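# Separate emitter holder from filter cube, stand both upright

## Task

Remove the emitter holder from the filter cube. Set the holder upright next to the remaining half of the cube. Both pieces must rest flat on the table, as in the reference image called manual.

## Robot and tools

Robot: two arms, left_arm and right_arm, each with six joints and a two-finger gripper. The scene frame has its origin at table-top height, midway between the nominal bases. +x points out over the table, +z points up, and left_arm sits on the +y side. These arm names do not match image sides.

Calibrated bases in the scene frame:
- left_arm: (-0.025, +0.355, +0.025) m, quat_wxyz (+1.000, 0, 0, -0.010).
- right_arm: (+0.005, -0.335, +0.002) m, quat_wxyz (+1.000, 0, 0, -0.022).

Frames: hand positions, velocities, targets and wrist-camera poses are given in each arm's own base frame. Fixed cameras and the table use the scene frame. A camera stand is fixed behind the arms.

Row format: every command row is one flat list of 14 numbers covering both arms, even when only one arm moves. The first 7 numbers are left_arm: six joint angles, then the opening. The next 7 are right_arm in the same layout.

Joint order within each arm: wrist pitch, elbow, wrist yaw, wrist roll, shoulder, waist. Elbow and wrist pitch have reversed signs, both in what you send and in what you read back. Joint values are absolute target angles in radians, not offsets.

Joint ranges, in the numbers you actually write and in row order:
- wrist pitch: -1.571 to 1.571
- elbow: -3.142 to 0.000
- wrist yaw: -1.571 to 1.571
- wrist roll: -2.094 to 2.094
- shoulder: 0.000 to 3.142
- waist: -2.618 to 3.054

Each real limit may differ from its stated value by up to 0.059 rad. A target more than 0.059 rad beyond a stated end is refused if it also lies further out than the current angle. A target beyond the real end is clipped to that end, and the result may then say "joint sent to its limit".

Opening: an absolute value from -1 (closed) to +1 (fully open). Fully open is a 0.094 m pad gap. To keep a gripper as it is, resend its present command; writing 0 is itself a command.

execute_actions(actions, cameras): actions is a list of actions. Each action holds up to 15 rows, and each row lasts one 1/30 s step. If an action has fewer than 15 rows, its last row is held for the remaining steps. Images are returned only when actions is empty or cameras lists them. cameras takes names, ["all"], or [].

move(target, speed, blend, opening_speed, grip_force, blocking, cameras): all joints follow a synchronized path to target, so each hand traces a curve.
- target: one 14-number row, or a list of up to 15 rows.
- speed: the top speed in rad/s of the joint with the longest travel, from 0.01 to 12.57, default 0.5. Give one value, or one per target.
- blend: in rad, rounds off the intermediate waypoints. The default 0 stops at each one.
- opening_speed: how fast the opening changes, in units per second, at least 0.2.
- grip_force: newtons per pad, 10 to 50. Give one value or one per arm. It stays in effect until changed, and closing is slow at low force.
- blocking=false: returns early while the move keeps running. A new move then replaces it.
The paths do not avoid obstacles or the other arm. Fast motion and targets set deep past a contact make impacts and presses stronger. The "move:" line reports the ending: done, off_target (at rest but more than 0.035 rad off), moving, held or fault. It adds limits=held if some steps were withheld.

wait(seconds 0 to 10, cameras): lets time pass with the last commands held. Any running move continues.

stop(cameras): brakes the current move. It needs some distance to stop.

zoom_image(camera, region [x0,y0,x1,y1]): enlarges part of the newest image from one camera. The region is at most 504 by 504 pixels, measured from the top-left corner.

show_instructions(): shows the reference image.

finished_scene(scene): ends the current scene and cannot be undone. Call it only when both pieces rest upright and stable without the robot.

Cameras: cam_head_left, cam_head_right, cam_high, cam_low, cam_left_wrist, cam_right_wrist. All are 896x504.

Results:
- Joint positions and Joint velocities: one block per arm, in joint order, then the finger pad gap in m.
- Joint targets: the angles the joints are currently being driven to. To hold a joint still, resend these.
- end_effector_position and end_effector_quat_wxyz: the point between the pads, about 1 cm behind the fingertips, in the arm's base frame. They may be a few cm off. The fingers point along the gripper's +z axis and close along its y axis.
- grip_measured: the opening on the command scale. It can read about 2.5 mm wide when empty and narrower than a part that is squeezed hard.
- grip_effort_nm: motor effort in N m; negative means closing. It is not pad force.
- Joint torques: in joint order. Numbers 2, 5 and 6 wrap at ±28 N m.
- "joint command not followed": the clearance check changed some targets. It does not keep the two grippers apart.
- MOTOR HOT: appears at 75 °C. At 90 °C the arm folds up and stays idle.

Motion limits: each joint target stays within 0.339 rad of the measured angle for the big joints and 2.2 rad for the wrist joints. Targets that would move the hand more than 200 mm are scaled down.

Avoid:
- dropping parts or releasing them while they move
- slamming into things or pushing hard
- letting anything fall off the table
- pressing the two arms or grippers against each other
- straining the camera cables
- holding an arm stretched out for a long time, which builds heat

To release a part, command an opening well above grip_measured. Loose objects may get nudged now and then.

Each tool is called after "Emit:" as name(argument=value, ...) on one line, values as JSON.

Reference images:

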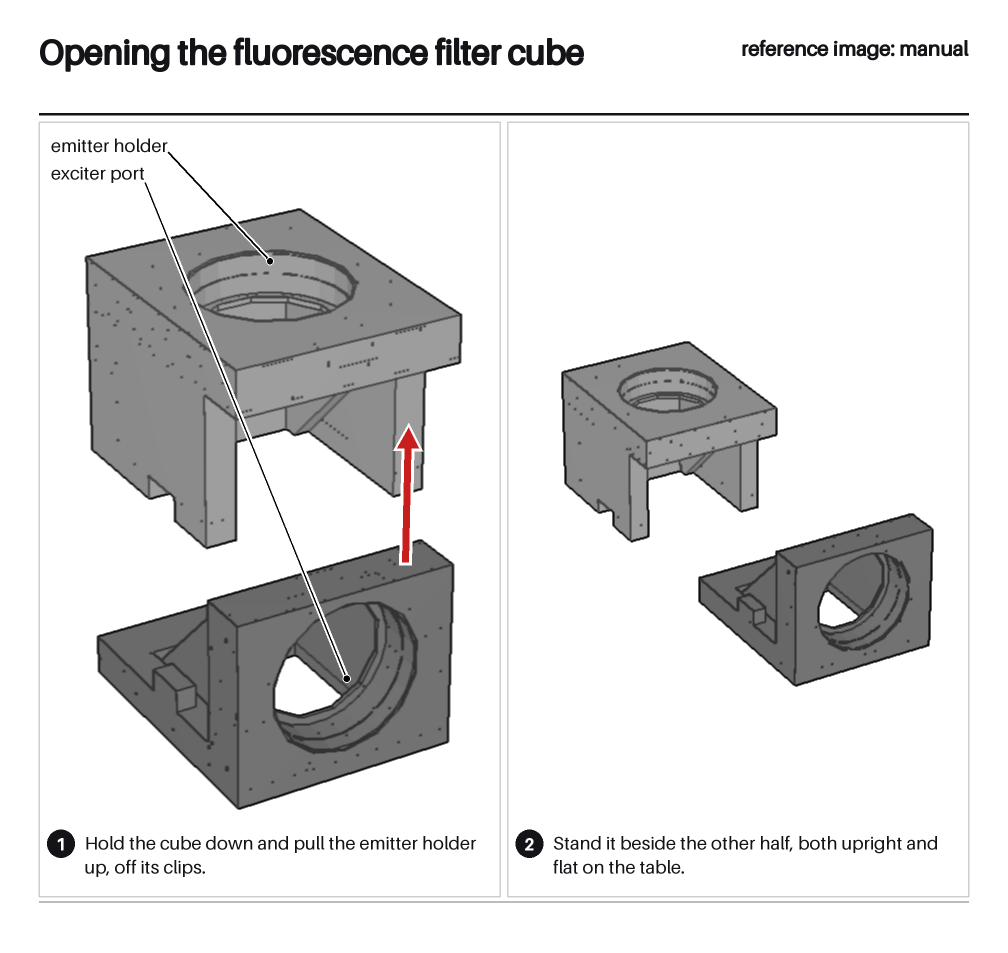

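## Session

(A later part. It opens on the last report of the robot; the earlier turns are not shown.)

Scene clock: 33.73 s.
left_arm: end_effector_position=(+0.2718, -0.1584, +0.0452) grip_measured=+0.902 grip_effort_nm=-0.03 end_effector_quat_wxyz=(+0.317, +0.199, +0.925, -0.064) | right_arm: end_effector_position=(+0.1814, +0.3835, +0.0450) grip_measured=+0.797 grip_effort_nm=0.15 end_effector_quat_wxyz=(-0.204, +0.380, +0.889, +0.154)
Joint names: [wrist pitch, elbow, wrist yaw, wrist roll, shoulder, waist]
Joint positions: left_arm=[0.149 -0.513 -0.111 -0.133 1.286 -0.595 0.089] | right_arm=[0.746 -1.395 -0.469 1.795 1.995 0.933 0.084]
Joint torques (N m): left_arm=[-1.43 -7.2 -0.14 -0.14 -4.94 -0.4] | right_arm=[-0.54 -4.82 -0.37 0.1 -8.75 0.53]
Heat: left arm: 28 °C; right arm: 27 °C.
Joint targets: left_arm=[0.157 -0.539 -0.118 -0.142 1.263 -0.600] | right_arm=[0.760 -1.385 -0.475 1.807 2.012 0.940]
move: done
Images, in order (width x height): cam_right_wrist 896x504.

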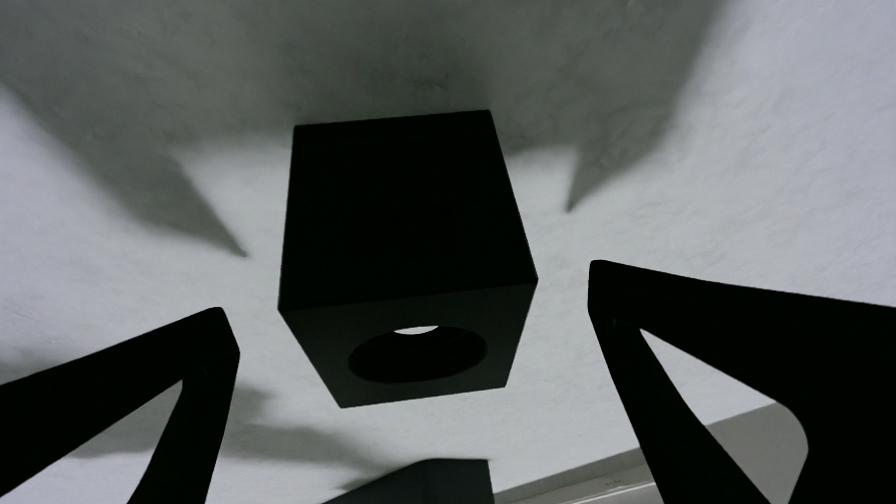

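Emit:
move(target=[0.157,-0.539,-0.118,-0.142,1.263,-0.6,0.9,0.762,-1.370,-0.475,1.807,2.020,0.942,0.8], speed=0.2, cameras=["cam_right_wrist"])

Scene clock: 36.07 s.
left_arm: end_effector_position=(+0.2718, -0.1584, +0.0452) grip_measured=+0.902 grip_effort_nm=-0.03 end_effector_quat_wxyz=(+0.317, +0.199, +0.925, -0.064) | right_arm: end_effector_position=(+0.1786, +0.3797, +0.0380) grip_measured=+0.797 grip_effort_nm=0.15 end_effector_quat_wxyz=(-0.206, +0.383, +0.889, +0.145)
Joint names: [wrist pitch, elbow, wrist yaw, wrist roll, shoulder, waist]
Joint positions: left_arm=[0.149 -0.513 -0.111 -0.133 1.286 -0.595 0.089] | right_arm=[0.744 -1.381 -0.469 1.795 2.003 0.933 0.084]
Joint torques (N m): left_arm=[-1.45 -7.2 -0.14 -0.13 -4.94 -0.39] | right_arm=[-0.47 -4.75 -0.35 0.11 -8.68 0.75]
Heat: left arm: 28 °C; right arm: 27 °C.
Joint targets: left_arm=[0.157 -0.539 -0.118 -0.142 1.263 -0.600] | right_arm=[0.762 -1.370 -0.475 1.807 2.020 0.942]
move: done
Images, in order (width x height): cam_right_wrist 896x504.

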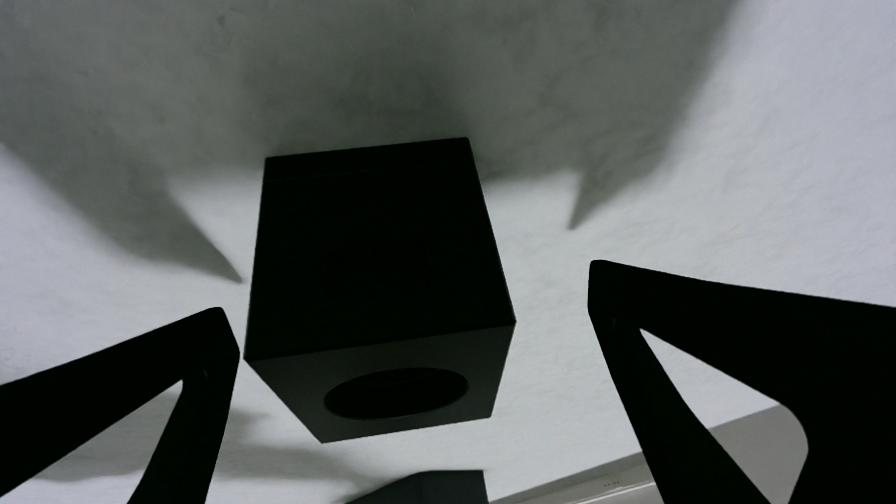

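Emit:
move(target=[0.157,-0.539,-0.118,-0.142,1.263,-0.6,0.9,0.774,-1.411,-0.475,1.807,2.028,0.942,0.8], speed=0.2, cameras=["cam_right_wrist"])

Scene clock: 38.57 s.
left_arm: end_effector_position=(+0.2718, -0.1584, +0.0452) grip_measured=+0.902 grip_effort_nm=-0.03 end_effector_quat_wxyz=(+0.317, +0.199, +0.925, -0.064) | right_arm: end_effector_position=(+0.1796, +0.3811, +0.0372) grip_measured=+0.797 grip_effort_nm=0.15 end_effector_quat_wxyz=(-0.206, +0.383, +0.889, +0.145)
Joint names: [wrist pitch, elbow, wrist yaw, wrist roll, shoulder, waist]
Joint positions: left_arm=[0.149 -0.513 -0.111 -0.133 1.286 -0.595 0.089] | right_arm=[0.744 -1.388 -0.469 1.795 2.01 0.933 0.084]
Joint torques (N m): left_arm=[-1.45 -7.2 -0.14 -0.12 -4.93 -0.39] | right_arm=[-0.35 -8.01 -0.37 0.1 -8.72 0.69]
Heat: left arm: 28 °C; right arm: 27 °C.
Joint targets: left_arm=[0.157 -0.539 -0.118 -0.142 1.263 -0.600] | right_arm=[0.774 -1.411 -0.475 1.807 2.028 0.942]
move: done
Images, in order (width x height): cam_right_wrist 896x504.

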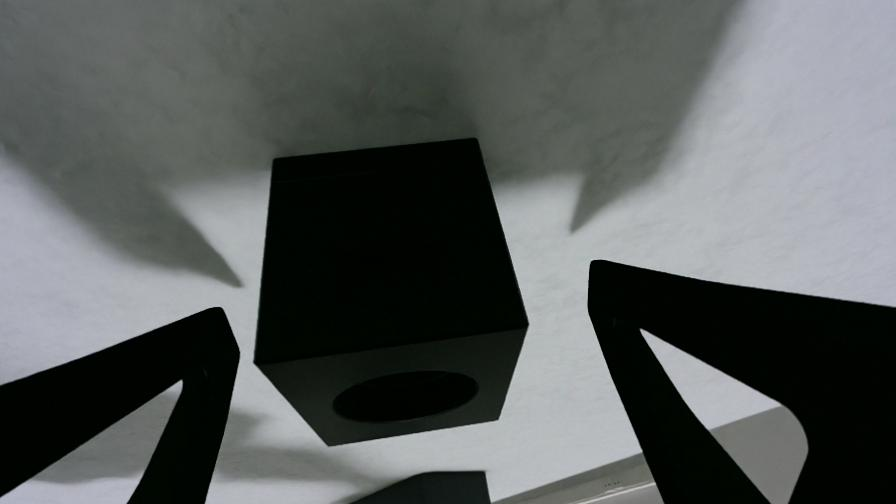

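Emit:
move(target=[0.157,-0.539,-0.118,-0.142,1.263,-0.6,0.9,0.778,-1.418,-0.475,1.807,2.026,0.942,0.8], speed=0.2, cameras=["cam_right_wrist"])

Scene clock: 39.57 s.
left_arm: end_effector_position=(+0.2718, -0.1584, +0.0452) grip_measured=+0.902 grip_effort_nm=-0.03 end_effector_quat_wxyz=(+0.317, +0.199, +0.925, -0.064) | right_arm: end_effector_position=(+0.1810, +0.3829, +0.0392) grip_measured=+0.797 grip_effort_nm=0.15 end_effector_quat_wxyz=(-0.205, +0.382, +0.889, +0.148)
Joint names: [wrist pitch, elbow, wrist yaw, wrist roll, shoulder, waist]
Joint positions: left_arm=[0.149 -0.513 -0.111 -0.133 1.286 -0.595 0.089] | right_arm=[0.744 -1.395 -0.469 1.795 2.01 0.933 0.084]
Joint torques (N m): left_arm=[-1.46 -7.24 -0.14 -0.13 -4.92 -0.36] | right_arm=[-0.32 -8.03 -0.35 0.11 -8.88 0.69]
Heat: left arm: 28 °C; right arm: 27 °C.
Joint targets: left_arm=[0.157 -0.539 -0.118 -0.142 1.263 -0.600] | right_arm=[0.778 -1.418 -0.475 1.807 2.026 0.942]
move: done
Images, in order (width x height): cam_right_wrist 896x504.

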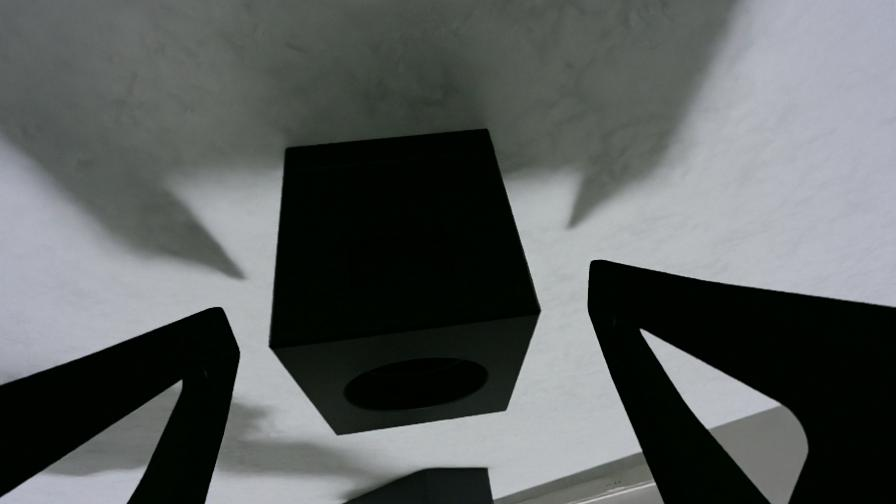

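Emit:
move(target=[0.157,-0.539,-0.118,-0.142,1.263,-0.6,0.9,0.778,-1.418,-0.475,1.807,2.026,0.942,-0.3], speed=0.2, opening_speed=1, cameras=["cam_right_wrist"])

Scene clock: 41.27 s.
left_arm: end_effector_position=(+0.2718, -0.1584, +0.0452) grip_measured=+0.902 grip_effort_nm=-0.03 end_effector_quat_wxyz=(+0.317, +0.199, +0.925, -0.064) | right_arm: end_effector_position=(+0.1808, +0.3829, +0.0392) grip_measured=-0.165 grip_effort_nm=-1.02 end_effector_quat_wxyz=(-0.206, +0.382, +0.889, +0.148)
Joint names: [wrist pitch, elbow, wrist yaw, wrist roll, shoulder, waist]
Joint positions: left_arm=[0.149 -0.513 -0.111 -0.133 1.286 -0.595 0.089] | right_arm=[0.745 -1.395 -0.47 1.796 2.01 0.933 0.039]
Joint torques (N m): left_arm=[-1.44 -7.24 -0.15 -0.13 -4.94 -0.38] | right_arm=[-0.33 -7.99 -0.35 0.1 -8.87 0.75]
Heat: left arm: 28 °C; right arm: 27 °C.
Joint targets: left_arm=[0.157 -0.539 -0.118 -0.142 1.263 -0.600] | right_arm=[0.778 -1.418 -0.475 1.807 2.026 0.942]
move: done
Images, in order (width x height): cam_right_wrist 896x504.

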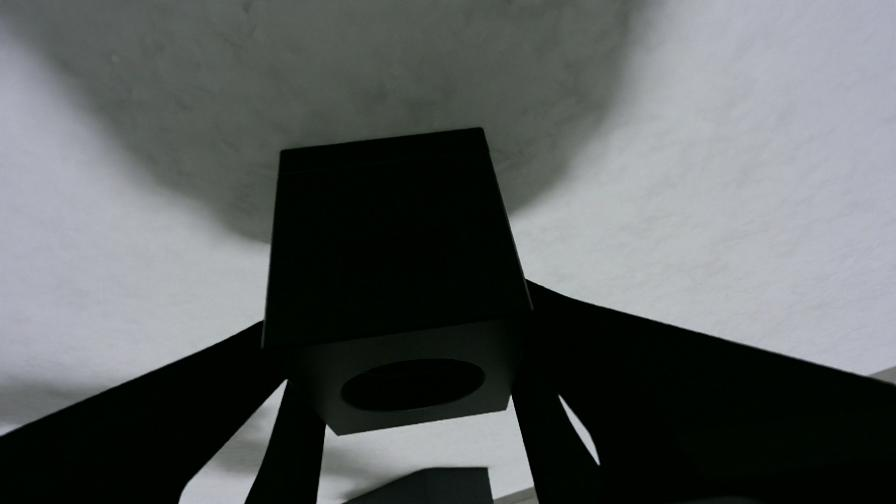

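Emit:
move(target=[[0.157,-0.539,-0.118,-0.142,1.263,-1.064,0.9,0.778,-1.418,-0.475,1.807,2.026,0.942,-0.3],[-0.115,-0.507,-0.178,-0.216,1.530,-1.159,0.9,0.778,-1.418,-0.475,1.807,2.026,0.942,-0.3]], speed=[0.5,0.3], blend=[0.05,0], cameras=["cam_left_wrist"])

Scene clock: 44.23 s.
left_arm: end_effector_position=(+0.1669, -0.2976, +0.0112) grip_measured=+0.902 grip_effort_nm=-0.03 end_effector_quat_wxyz=(+0.301, +0.405, +0.852, -0.140) | right_arm: end_effector_position=(+0.1808, +0.3829, +0.0392) grip_measured=-0.165 grip_effort_nm=-1.02 end_effector_quat_wxyz=(-0.206, +0.382, +0.889, +0.148)
Joint names: [wrist pitch, elbow, wrist yaw, wrist roll, shoulder, waist]
Joint positions: left_arm=[-0.093 -0.513 -0.17 -0.206 1.519 -1.152 0.089] | right_arm=[0.745 -1.395 -0.47 1.796 2.01 0.933 0.039]
Joint torques (N m): left_arm=[-1.78 -4 -0.2 -0.17 -3.86 -0.44] | right_arm=[-0.31 -8.08 -0.34 0.11 -8.95 0.64]
Heat: left arm: 28 °C; right arm: 27 °C.
Joint targets: left_arm=[-0.115 -0.507 -0.178 -0.216 1.530 -1.159] | right_arm=[0.778 -1.418 -0.475 1.807 2.026 0.942]
move: done
Images, in order (width x height): cam_left_wrist 896x504.

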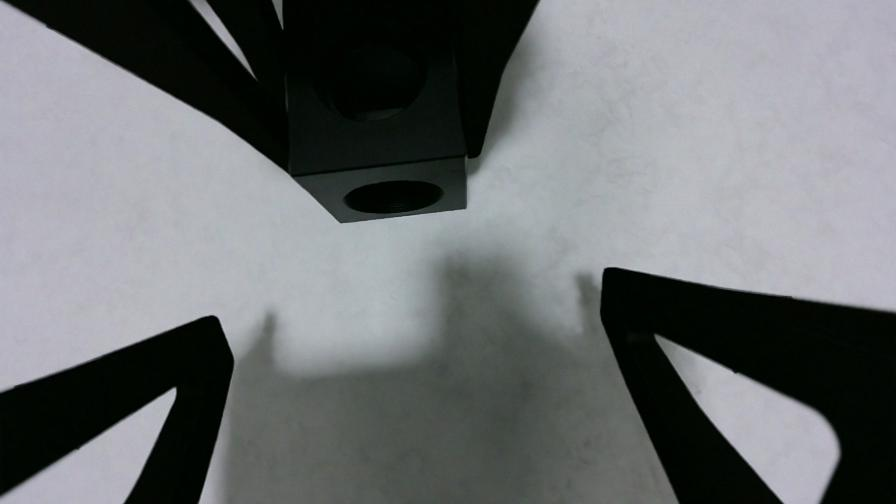

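Emit:
move(target=[-0.260,-0.565,-0.145,-0.183,1.727,-1.123,0.9,0.778,-1.418,-0.475,1.807,2.026,0.942,-0.3], speed=0.25, cameras=["cam_left_wrist"])

Scene clock: 45.80 s.
left_arm: end_effector_position=(+0.1806, -0.3212, -0.0107) grip_measured=+0.901 grip_effort_nm=-0.02 end_effector_quat_wxyz=(+0.307, +0.403, +0.848, -0.153) | right_arm: end_effector_position=(+0.1808, +0.3829, +0.0392) grip_measured=-0.165 grip_effort_nm=-1.02 end_effector_quat_wxyz=(-0.206, +0.382, +0.889, +0.148)
Joint names: [wrist pitch, elbow, wrist yaw, wrist roll, shoulder, waist]
Joint positions: left_arm=[-0.264 -0.554 -0.143 -0.192 1.701 -1.131 0.089] | right_arm=[0.745 -1.395 -0.47 1.796 2.01 0.933 0.039]
Joint torques (N m): left_arm=[-1.54 -4.86 -0.11 0.1 -4.05 0.68] | right_arm=[-0.32 -8.03 -0.35 0.09 -8.87 0.7]
Heat: left arm: 28 °C; right arm: 27 °C.
Joint targets: left_arm=[-0.260 -0.565 -0.145 -0.183 1.727 -1.123] | right_arm=[0.778 -1.418 -0.475 1.807 2.026 0.942]
move: done
Images, in order (width x height): cam_left_wrist 896x504.

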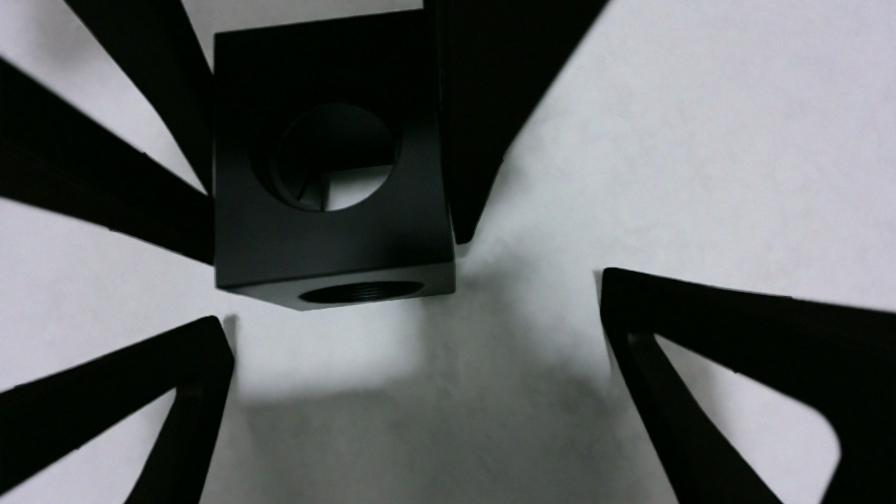

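Emit:
move(target=[-0.285,-0.565,-0.115,-0.183,1.715,-1.081,0.9,0.778,-1.418,-0.475,1.807,2.026,0.942,-0.3], speed=0.2, cameras=["cam_left_wrist"])

Scene clock: 48.43 s.
left_arm: end_effector_position=(+0.1913, -0.3162, -0.0102) grip_measured=+0.901 grip_effort_nm=-0.02 end_effector_quat_wxyz=(+0.306, +0.390, +0.854, -0.156) | right_arm: end_effector_position=(+0.1808, +0.3829, +0.0392) grip_measured=-0.165 grip_effort_nm=-1.02 end_effector_quat_wxyz=(-0.206, +0.382, +0.889, +0.148)
Joint names: [wrist pitch, elbow, wrist yaw, wrist roll, shoulder, waist]
Joint positions: left_arm=[-0.269 -0.554 -0.12 -0.187 1.701 -1.088 0.089] | right_arm=[0.745 -1.395 -0.47 1.796 2.01 0.933 0.039]
Joint torques (N m): left_arm=[-1.76 -4.89 -0.04 0.04 -4.79 0.58] | right_arm=[-0.32 -8.02 -0.34 0.08 -8.88 0.69]
Heat: left arm: 28 °C; right arm: 27 °C.
Joint targets: left_arm=[-0.285 -0.565 -0.115 -0.183 1.715 -1.081] | right_arm=[0.778 -1.418 -0.475 1.807 2.026 0.942]
move: done
Images, in order (width x height): cam_left_wrist 896x504.

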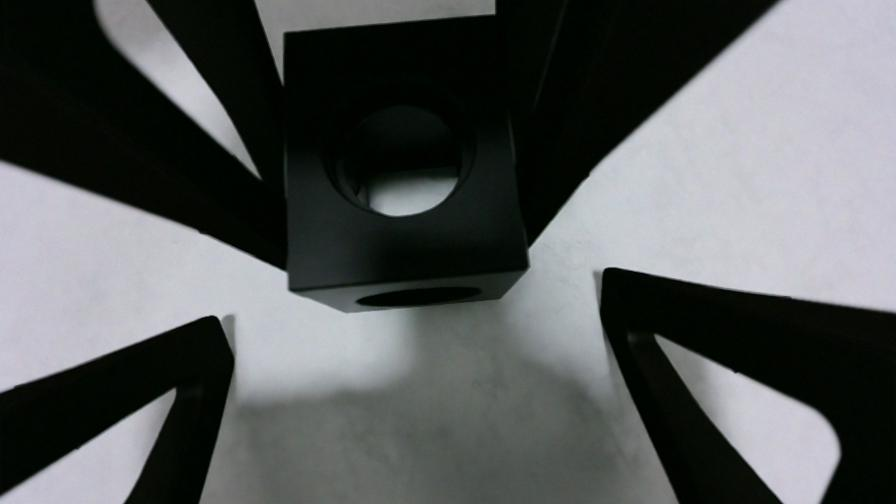

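Emit:
move(target=[-0.280,-0.535,-0.096,-0.183,1.698,-1.080,0.9,0.778,-1.418,-0.475,1.807,2.026,0.942,-0.3], speed=0.2, cameras=["cam_left_wrist"])

Scene clock: 49.87 s.
left_arm: end_effector_position=(+0.1899, -0.3169, -0.0105) grip_measured=+0.901 grip_effort_nm=-0.02 end_effector_quat_wxyz=(+0.305, +0.393, +0.852, -0.161) | right_arm: end_effector_position=(+0.1808, +0.3829, +0.0392) grip_measured=-0.165 grip_effort_nm=-1.02 end_effector_quat_wxyz=(-0.206, +0.382, +0.889, +0.148)
Joint names: [wrist pitch, elbow, wrist yaw, wrist roll, shoulder, waist]
Joint positions: left_arm=[-0.279 -0.549 -0.111 -0.184 1.701 -1.088 0.089] | right_arm=[0.745 -1.395 -0.47 1.796 2.01 0.933 0.039]
Joint torques (N m): left_arm=[-1.58 -3.03 0.07 0 -6 0.68] | right_arm=[-0.32 -8.03 -0.35 0.09 -8.87 0.69]
Heat: left arm: 28 °C; right arm: 27 °C.
Joint targets: left_arm=[-0.280 -0.535 -0.096 -0.183 1.698 -1.080] | right_arm=[0.778 -1.418 -0.475 1.807 2.026 0.942]
move: done
Images, in order (width x height): cam_left_wrist 896x504.

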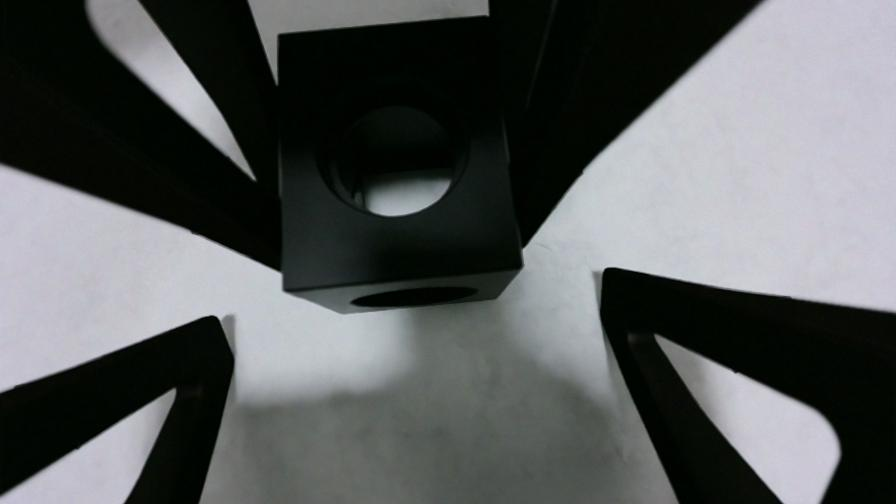

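Emit:
move(target=[-0.284,-0.545,-0.092,-0.183,1.732,-1.080,0.9,0.778,-1.418,-0.475,1.807,2.026,0.942,-0.3], speed=0.2, cameras=["cam_left_wrist"])

Scene clock: 51.17 s.
left_arm: end_effector_position=(+0.1903, -0.3178, -0.0107) grip_measured=+0.901 grip_effort_nm=-0.02 end_effector_quat_wxyz=(+0.307, +0.393, +0.852, -0.161) | right_arm: end_effector_position=(+0.1808, +0.3829, +0.0392) grip_measured=-0.165 grip_effort_nm=-1.02 end_effector_quat_wxyz=(-0.206, +0.382, +0.889, +0.148)
Joint names: [wrist pitch, elbow, wrist yaw, wrist roll, shoulder, waist]
Joint positions: left_arm=[-0.287 -0.549 -0.111 -0.182 1.706 -1.088 0.089] | right_arm=[0.745 -1.395 -0.47 1.796 2.01 0.933 0.039]
Joint torques (N m): left_arm=[-1.56 -3.67 0.1 -0.04 -3.89 0.68] | right_arm=[-0.32 -8.01 -0.35 0.11 -8.84 0.75]
Heat: left arm: 28 °C; right arm: 27 °C.
Joint targets: left_arm=[-0.284 -0.545 -0.092 -0.183 1.732 -1.080] | right_arm=[0.778 -1.418 -0.475 1.807 2.026 0.942]
move: done
Images, in order (width x height): cam_left_wrist 896x504.

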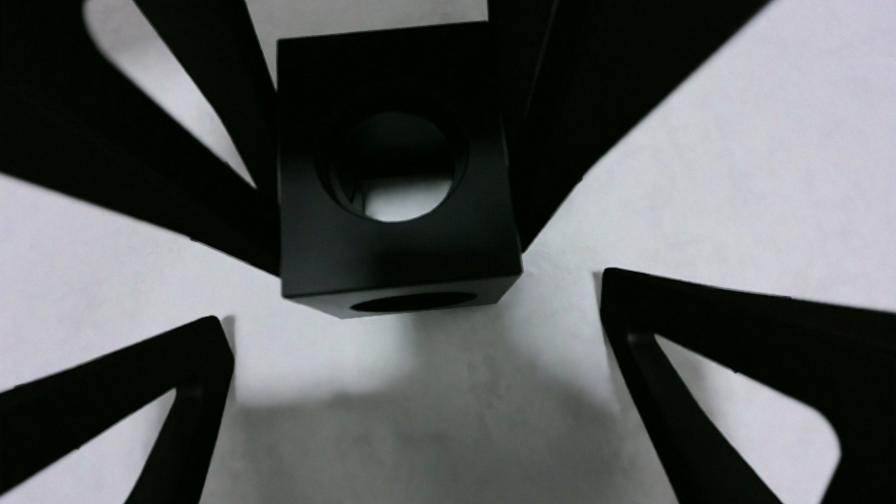

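Emit:
move(target=[-0.284,-0.545,-0.092,-0.183,1.732,-1.080,-0.3,0.778,-1.418,-0.475,1.807,2.026,0.942,-0.3], speed=0.2, opening_speed=1, cameras=["cam_left_wrist","cam_right_wrist"])

Scene clock: 52.80 s.
left_arm: end_effector_position=(+0.1903, -0.3187, -0.0105) grip_measured=-0.199 grip_effort_nm=-0.96 end_effector_quat_wxyz=(+0.306, +0.394, +0.851, -0.165) | right_arm: end_effector_position=(+0.1813, +0.3836, +0.0394) grip_measured=-0.165 grip_effort_nm=-1.02 end_effector_quat_wxyz=(-0.205, +0.382, +0.888, +0.149)
Joint names: [wrist pitch, elbow, wrist yaw, wrist roll, shoulder, waist]
Joint positions: left_arm=[-0.291 -0.549 -0.102 -0.18 1.707 -1.084 0.038] | right_arm=[0.741 -1.395 -0.47 1.798 2.01 0.933 0.039]
Joint torques (N m): left_arm=[-1.55 -3.71 0.03 -0.06 -4.03 0.38] | right_arm=[-0.31 -8.1 -0.35 0.1 -8.88 0.7]
Heat: left arm: 28 °C; right arm: 27 °C.
Joint targets: left_arm=[-0.284 -0.545 -0.092 -0.183 1.732 -1.080] | right_arm=[0.778 -1.418 -0.475 1.807 2.026 0.942]
move: off_target (right_arm); right_arm: the wrist pitch is farthest, 0.037 rad from its target
Images, in order (width x height): cam_left_wrist 896x504, cam_right_wrist 896x504.

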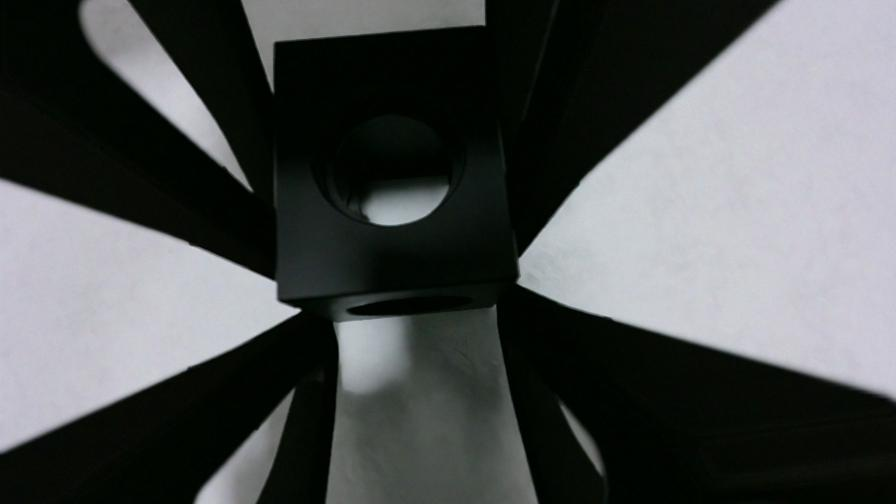

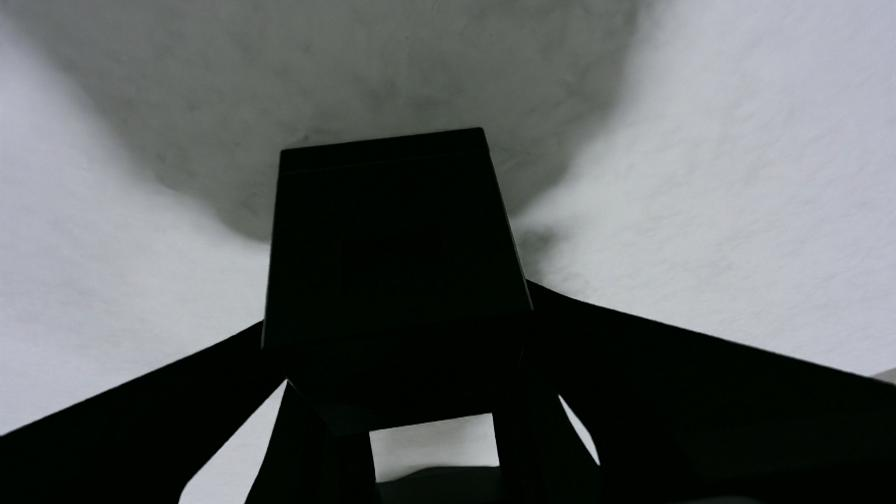

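Emit:
move(target=[-0.105,-0.505,-0.097,-0.183,1.775,-1.082,-0.3,0.735,-1.468,-0.67,1.807,1.905,0.940,-0.3], speed=0.3, cameras=["cam_left_wrist","cam_right_wrist"])

Scene clock: 54.20 s.
left_arm: end_effector_position=(+0.1892, -0.3163, -0.0135) grip_measured=-0.199 grip_effort_nm=-0.98 end_effector_quat_wxyz=(+0.301, +0.395, +0.853, -0.161) | right_arm: end_effector_position=(+0.1793, +0.3863, +0.0424) grip_measured=-0.165 grip_effort_nm=-1.02 end_effector_quat_wxyz=(-0.214, +0.380, +0.887, +0.153)
Joint names: [wrist pitch, elbow, wrist yaw, wrist roll, shoulder, waist]
Joint positions: left_arm=[-0.282 -0.548 -0.102 -0.179 1.711 -1.084 0.038] | right_arm=[0.742 -1.4 -0.49 1.798 2.01 0.933 0.039]
Joint torques (N m): left_arm=[0.22 -0.79 -0.02 -0.07 -1.26 0.23] | right_arm=[-0.71 -12.57 -2.42 0.08 -19.23 0.49]
Heat: left arm: 28 °C; right arm: 28 °C.
Joint targets: left_arm=[-0.105 -0.505 -0.097 -0.183 1.775 -1.082] | right_arm=[0.735 -1.468 -0.670 1.807 1.905 0.940]
move: off_target (left_arm, right_arm); left_arm: the wrist pitch is farthest, 0.177 rad from its target; right_arm: the wrist yaw is farthest, 0.180 rad from its target
Images, in order (width x height): cam_left_wrist 896x504, cam_right_wrist 896x504.

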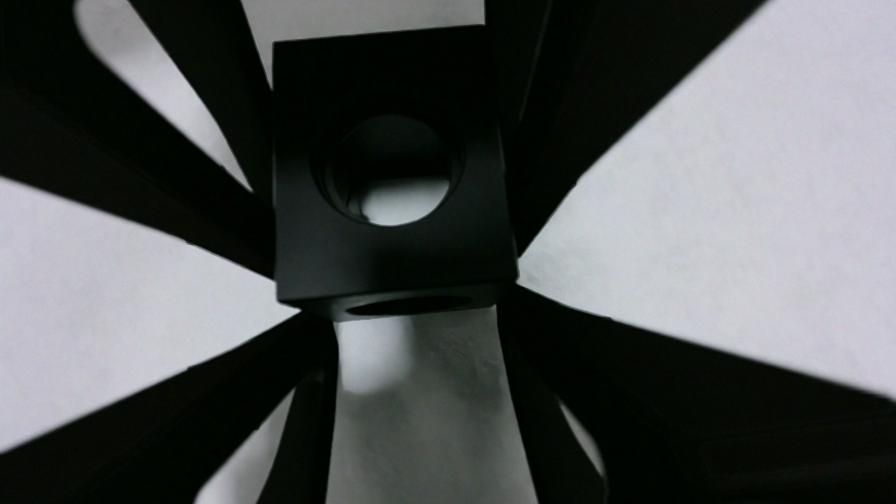

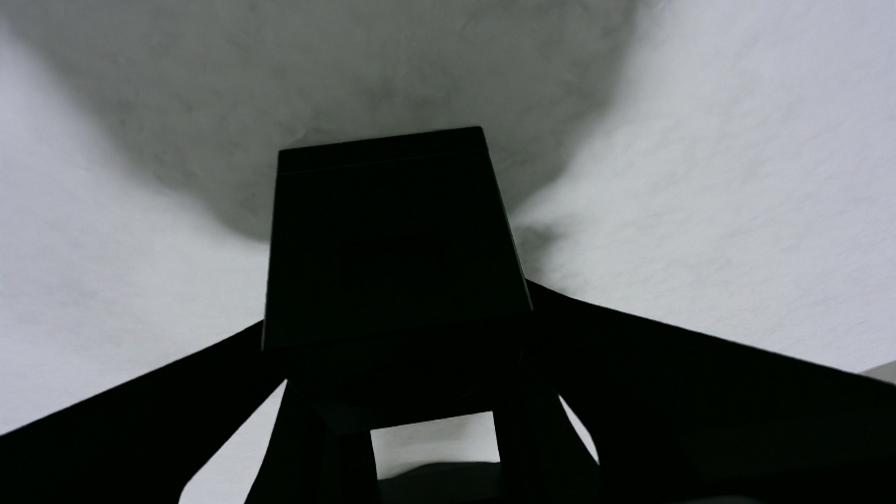

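Emit:
move(target=[-0.04,-0.49,-0.097,-0.183,1.795,-1.082,-0.3,0.715,-1.488,-0.77,1.807,1.872,0.940,-0.3], speed=0.3, cameras=["cam_left_wrist","cam_right_wrist"])

Scene clock: 55.23 s.
left_arm: end_effector_position=(+0.1912, -0.3183, -0.0096) grip_measured=-0.199 grip_effort_nm=-0.97 end_effector_quat_wxyz=(+0.308, +0.393, +0.851, -0.164) | right_arm: end_effector_position=(+0.1811, +0.3846, +0.0407) grip_measured=-0.165 grip_effort_nm=-1.02 end_effector_quat_wxyz=(-0.210, +0.382, +0.888, +0.151)
Joint names: [wrist pitch, elbow, wrist yaw, wrist roll, shoulder, waist]
Joint positions: left_arm=[-0.291 -0.549 -0.107 -0.179 1.704 -1.084 0.038] | right_arm=[0.743 -1.4 -0.479 1.796 2.012 0.931 0.039]
Joint torques (N m): left_arm=[-1.48 -3.82 -0.07 -0.03 -5.3 -0.01] | right_arm=[-0.65 -5.96 -0.51 0.01 -10.3 0.09]
Heat: left arm: 28 °C; right arm: 28 °C.
Joint targets: left_arm=[-0.278 -0.547 -0.106 -0.179 1.711 -1.084] | right_arm=[0.742 -1.401 -0.498 1.798 2.010 0.933]
move: held (left_arm, right_arm; a check stopped the path); limits=held; left_arm: the wrist pitch is farthest, 0.251 rad from its target; right_arm: the wrist yaw is farthest, 0.291 rad from its target
joint command not followed: on one or more control steps a check withheld the commanded joint targets of the left arm, and it was not sent them on those steps.
cause: the commanded joint targets, or the way to them, would bring a part of the robot too close to another arm (this arm's wrist (the part past the wrist pitch) and the right arm's fingers, along the way the arms are being sent, or toward where that arm still pushes).
joint command not followed: on one or more control steps a check withheld the commanded joint targets of the right arm, and it was not sent them on those steps.
cause: the commanded joint targets, or the way to them, would bring a part of the robot too close to another arm (this arm's fingers and the left arm's wrist (the part past the wrist pitch), at the place that arm was heading or pushing toward when its own hold began).
Images, in order (width x height): cam_left_wrist 896x504, cam_right_wrist 896x504.

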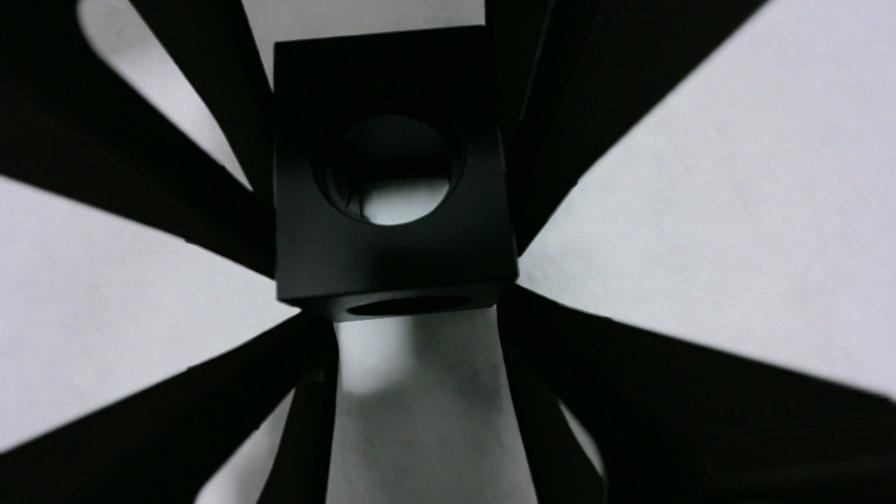

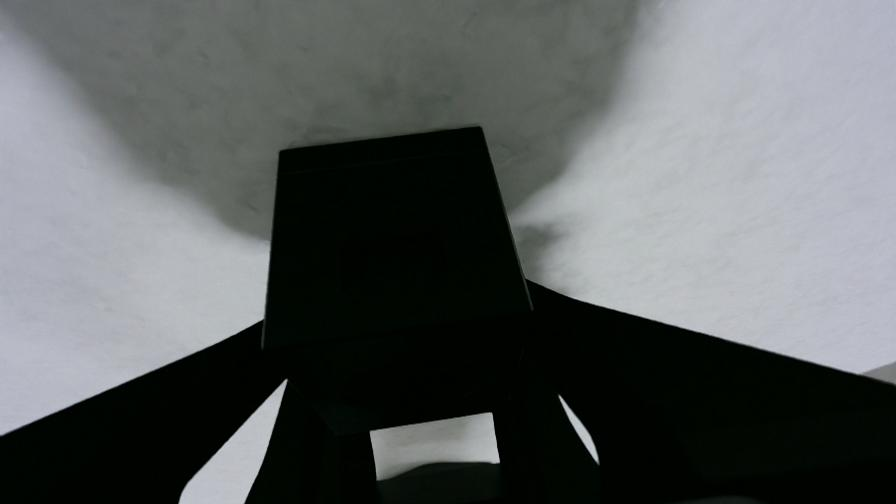

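Emit:
move(target=[-0.105,-0.49,-0.104,-0.181,1.75,-1.083,-0.3,0.735,-1.47,-0.72,1.807,1.89,0.86,-0.3], speed=0.3, cameras=["cam_left_wrist","cam_right_wrist"])

Scene clock: 57.87 s.
left_arm: end_effector_position=(+0.1927, -0.3179, -0.0090) grip_measured=-0.200 grip_effort_nm=-0.98 end_effector_quat_wxyz=(+0.314, +0.392, +0.849, -0.162) | right_arm: end_effector_position=(+0.1879, +0.3816, +0.0473) grip_measured=-0.166 grip_effort_nm=-1.02 end_effector_quat_wxyz=(-0.241, +0.382, +0.877, +0.165)
Joint names: [wrist pitch, elbow, wrist yaw, wrist roll, shoulder, waist]
Joint positions: left_arm=[-0.303 -0.544 -0.116 -0.176 1.704 -1.084 0.038] | right_arm=[0.747 -1.4 -0.558 1.766 2.012 0.884 0.039]
Joint torques (N m): left_arm=[0.34 0.02 0.04 -0.08 -2.59 0.13] | right_arm=[-0.75 -12.82 -2.22 0.4 -20.7 -2.13]
Heat: left arm: 28 °C; right arm: 29 °C.
Joint targets: left_arm=[-0.105 -0.490 -0.104 -0.181 1.750 -1.083] | right_arm=[0.735 -1.470 -0.720 1.807 1.890 0.860]
move: off_target (left_arm, right_arm); left_arm: the wrist pitch is farthest, 0.198 rad from its target; right_arm: the wrist yaw is farthest, 0.162 rad from its target
Images, in order (width x height): cam_left_wrist 896x504, cam_right_wrist 896x504.

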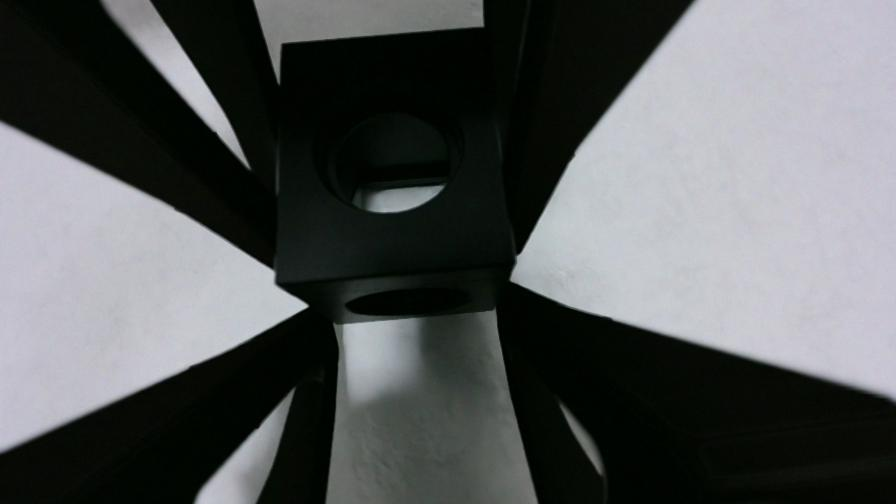

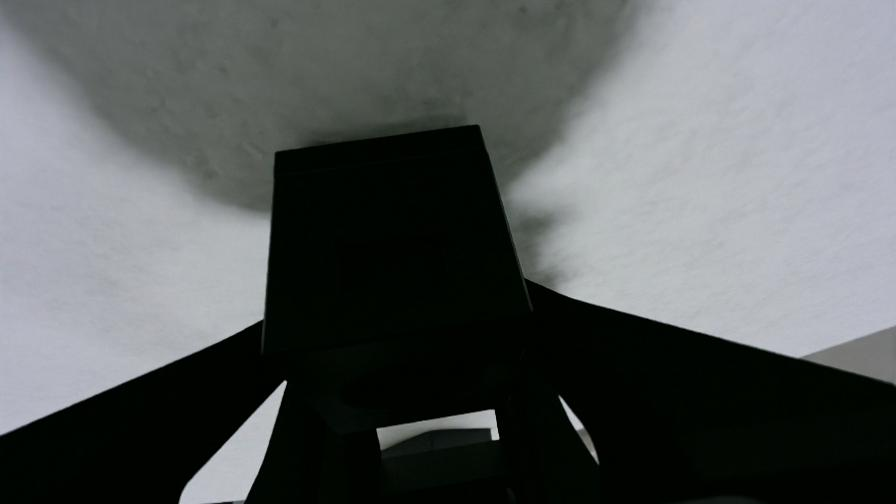

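Emit:
zoom_image(camera="cam_left_wrist", region=[240, 200, 560, 360])

Emit:
zoom_image(camera="cam_right_wrist", region=[240, 100, 560, 280])

Scaled by 1.575 from the camera's 896x504 image, which has a finer 1280x720 frame.

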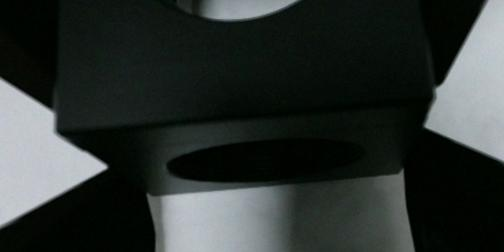

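Scaled by 1.575 from the camera's 896x504 image, which has a finer 1280x720 frame.

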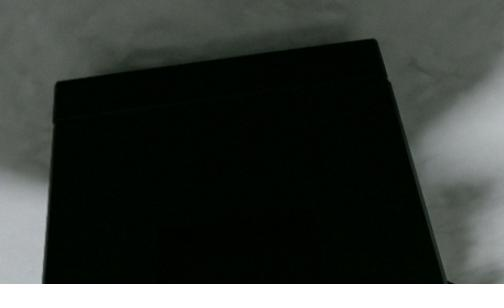

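Emit:
move(target=[0.0,-0.465,-0.106,-0.181,1.745,-1.083,-0.3,0.735,-1.485,-0.78,1.807,1.865,0.85,-0.3], speed=0.3, cameras=["cam_left_wrist","cam_right_wrist"])

Scene clock: 59.70 s.
left_arm: end_effector_position=(+0.1875, -0.3047, -0.0150) grip_measured=-0.201 grip_effort_nm=-0.98 end_effector_quat_wxyz=(+0.300, +0.388, +0.858, -0.150) | right_arm: end_effector_position=(+0.2020, +0.3958, +0.1156) grip_measured=-0.170 grip_effort_nm=-1.02 end_effector_quat_wxyz=(-0.266, +0.367, +0.855, +0.250)
Joint names: [wrist pitch, elbow, wrist yaw, wrist roll, shoulder, waist]
Joint positions: left_arm=[-0.268 -0.519 -0.124 -0.191 1.682 -1.084 0.038] | right_arm=[0.744 -1.449 -0.665 1.784 1.907 0.843 0.039]
Joint torques (N m): left_arm=[1.16 -0.02 0.09 0.09 -1.07 0.06] | right_arm=[-0.96 -9.74 -1.71 0.28 -13.24 0.51]
Heat: left arm: 28 °C; right arm: 30 °C.
Joint targets: left_arm=[0.000 -0.465 -0.106 -0.181 1.745 -1.083] | right_arm=[0.735 -1.485 -0.780 1.807 1.865 0.850]
move: off_target (left_arm, right_arm); left_arm: the wrist pitch is farthest, 0.268 rad from its target; right_arm: the wrist yaw is farthest, 0.115 rad from its target
Images, in order (width x height): cam_left_wrist 896x504, cam_right_wrist 896x504.

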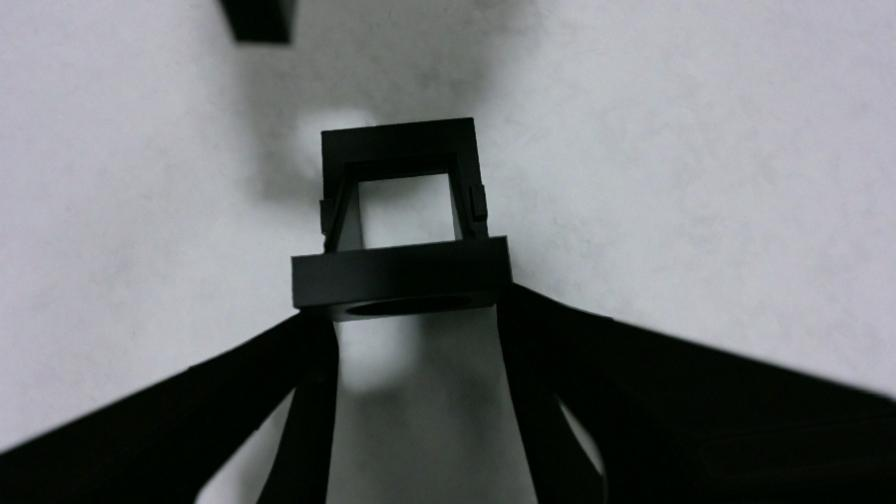

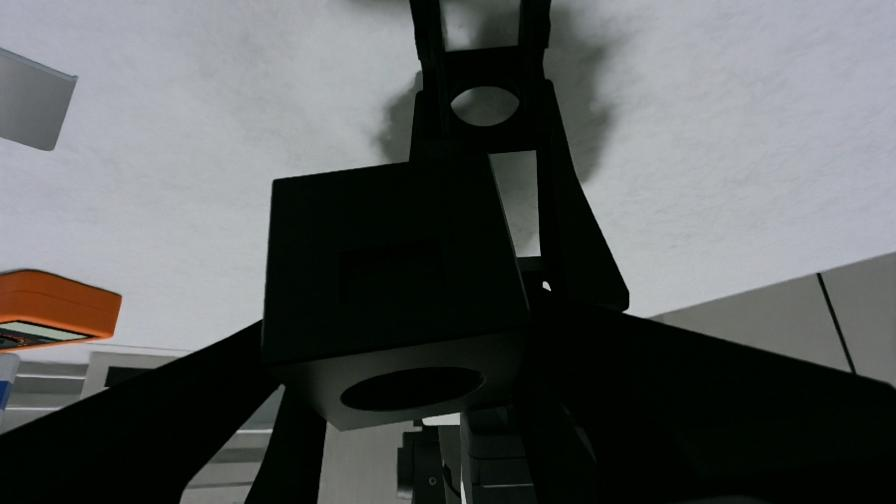

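Emit:
move(target=[[-0.28,-0.535,-0.118,-0.185,1.70,-1.083,-0.3,0.95,-1.58,-0.475,1.807,1.95,0.85,-0.3],[-0.28,-0.535,-0.118,-0.185,1.70,-1.083,-0.3,0.95,-1.58,-0.475,1.807,1.95,0.66,-0.3],[-0.28,-0.535,-0.118,-0.185,1.70,-1.083,-0.3,0.815,-1.452,-0.475,1.807,2.018,0.66,-0.3]], speed=[0.35,0.35,0.25], blend=[0.05,0.03,0], cameras=["cam_left_wrist","cam_right_wrist","cam_head_left"])

Scene clock: 63.50 s.
left_arm: end_effector_position=(+0.1899, -0.3093, -0.0107) grip_measured=-0.201 grip_effort_nm=-0.98 end_effector_quat_wxyz=(+0.309, +0.386, +0.855, -0.157) | right_arm: end_effector_position=(+0.2821, +0.3244, +0.0546) grip_measured=-0.170 grip_effort_nm=-1.02 end_effector_quat_wxyz=(-0.183, +0.498, +0.829, +0.177)
Joint names: [wrist pitch, elbow, wrist yaw, wrist roll, shoulder, waist]
Joint positions: left_arm=[-0.289 -0.521 -0.124 -0.191 1.682 -1.084 0.038] | right_arm=[0.802 -1.458 -0.471 1.795 2.01 0.661 0.039]
Joint torques (N m): left_arm=[-1.51 -5.08 -0.02 0.05 -4.25 0.13] | right_arm=[-0.47 -5.41 -0.34 0.11 -9.61 -0.2]
Heat: left arm: 27 °C; right arm: 30 °C.
Joint targets: left_arm=[-0.280 -0.535 -0.118 -0.185 1.700 -1.083] | right_arm=[0.815 -1.452 -0.475 1.807 2.018 0.660]
move: done
Images, in order (width x height): cam_head_left 896x504, cam_left_wrist 896x504, cam_right_wrist 896x504.

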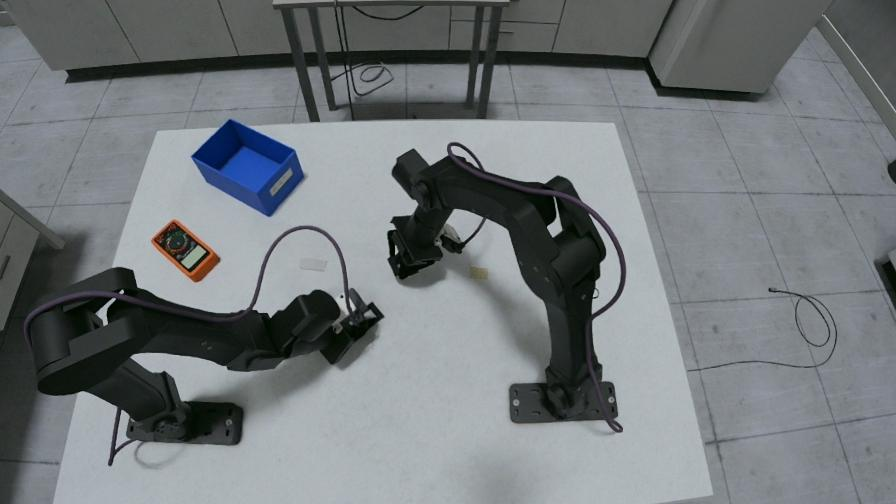

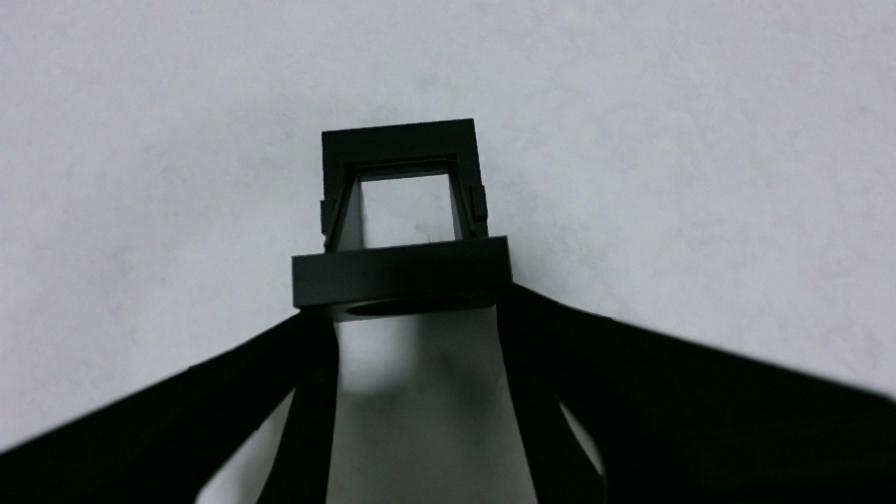

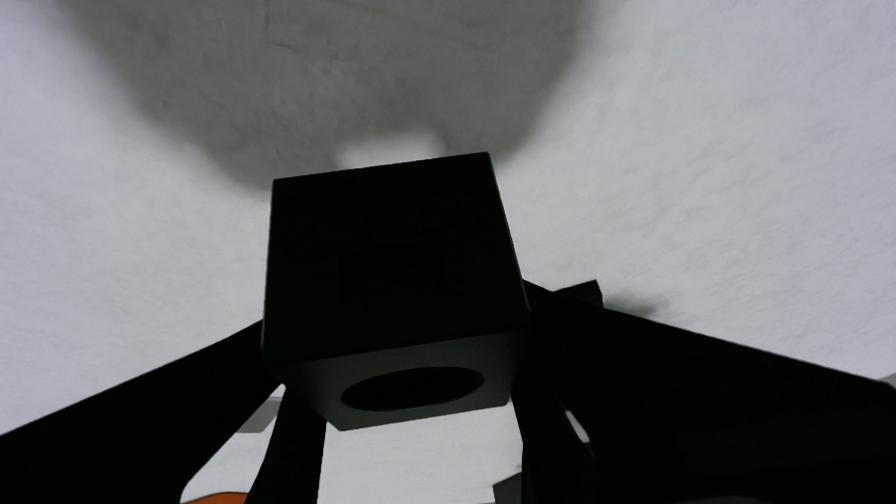

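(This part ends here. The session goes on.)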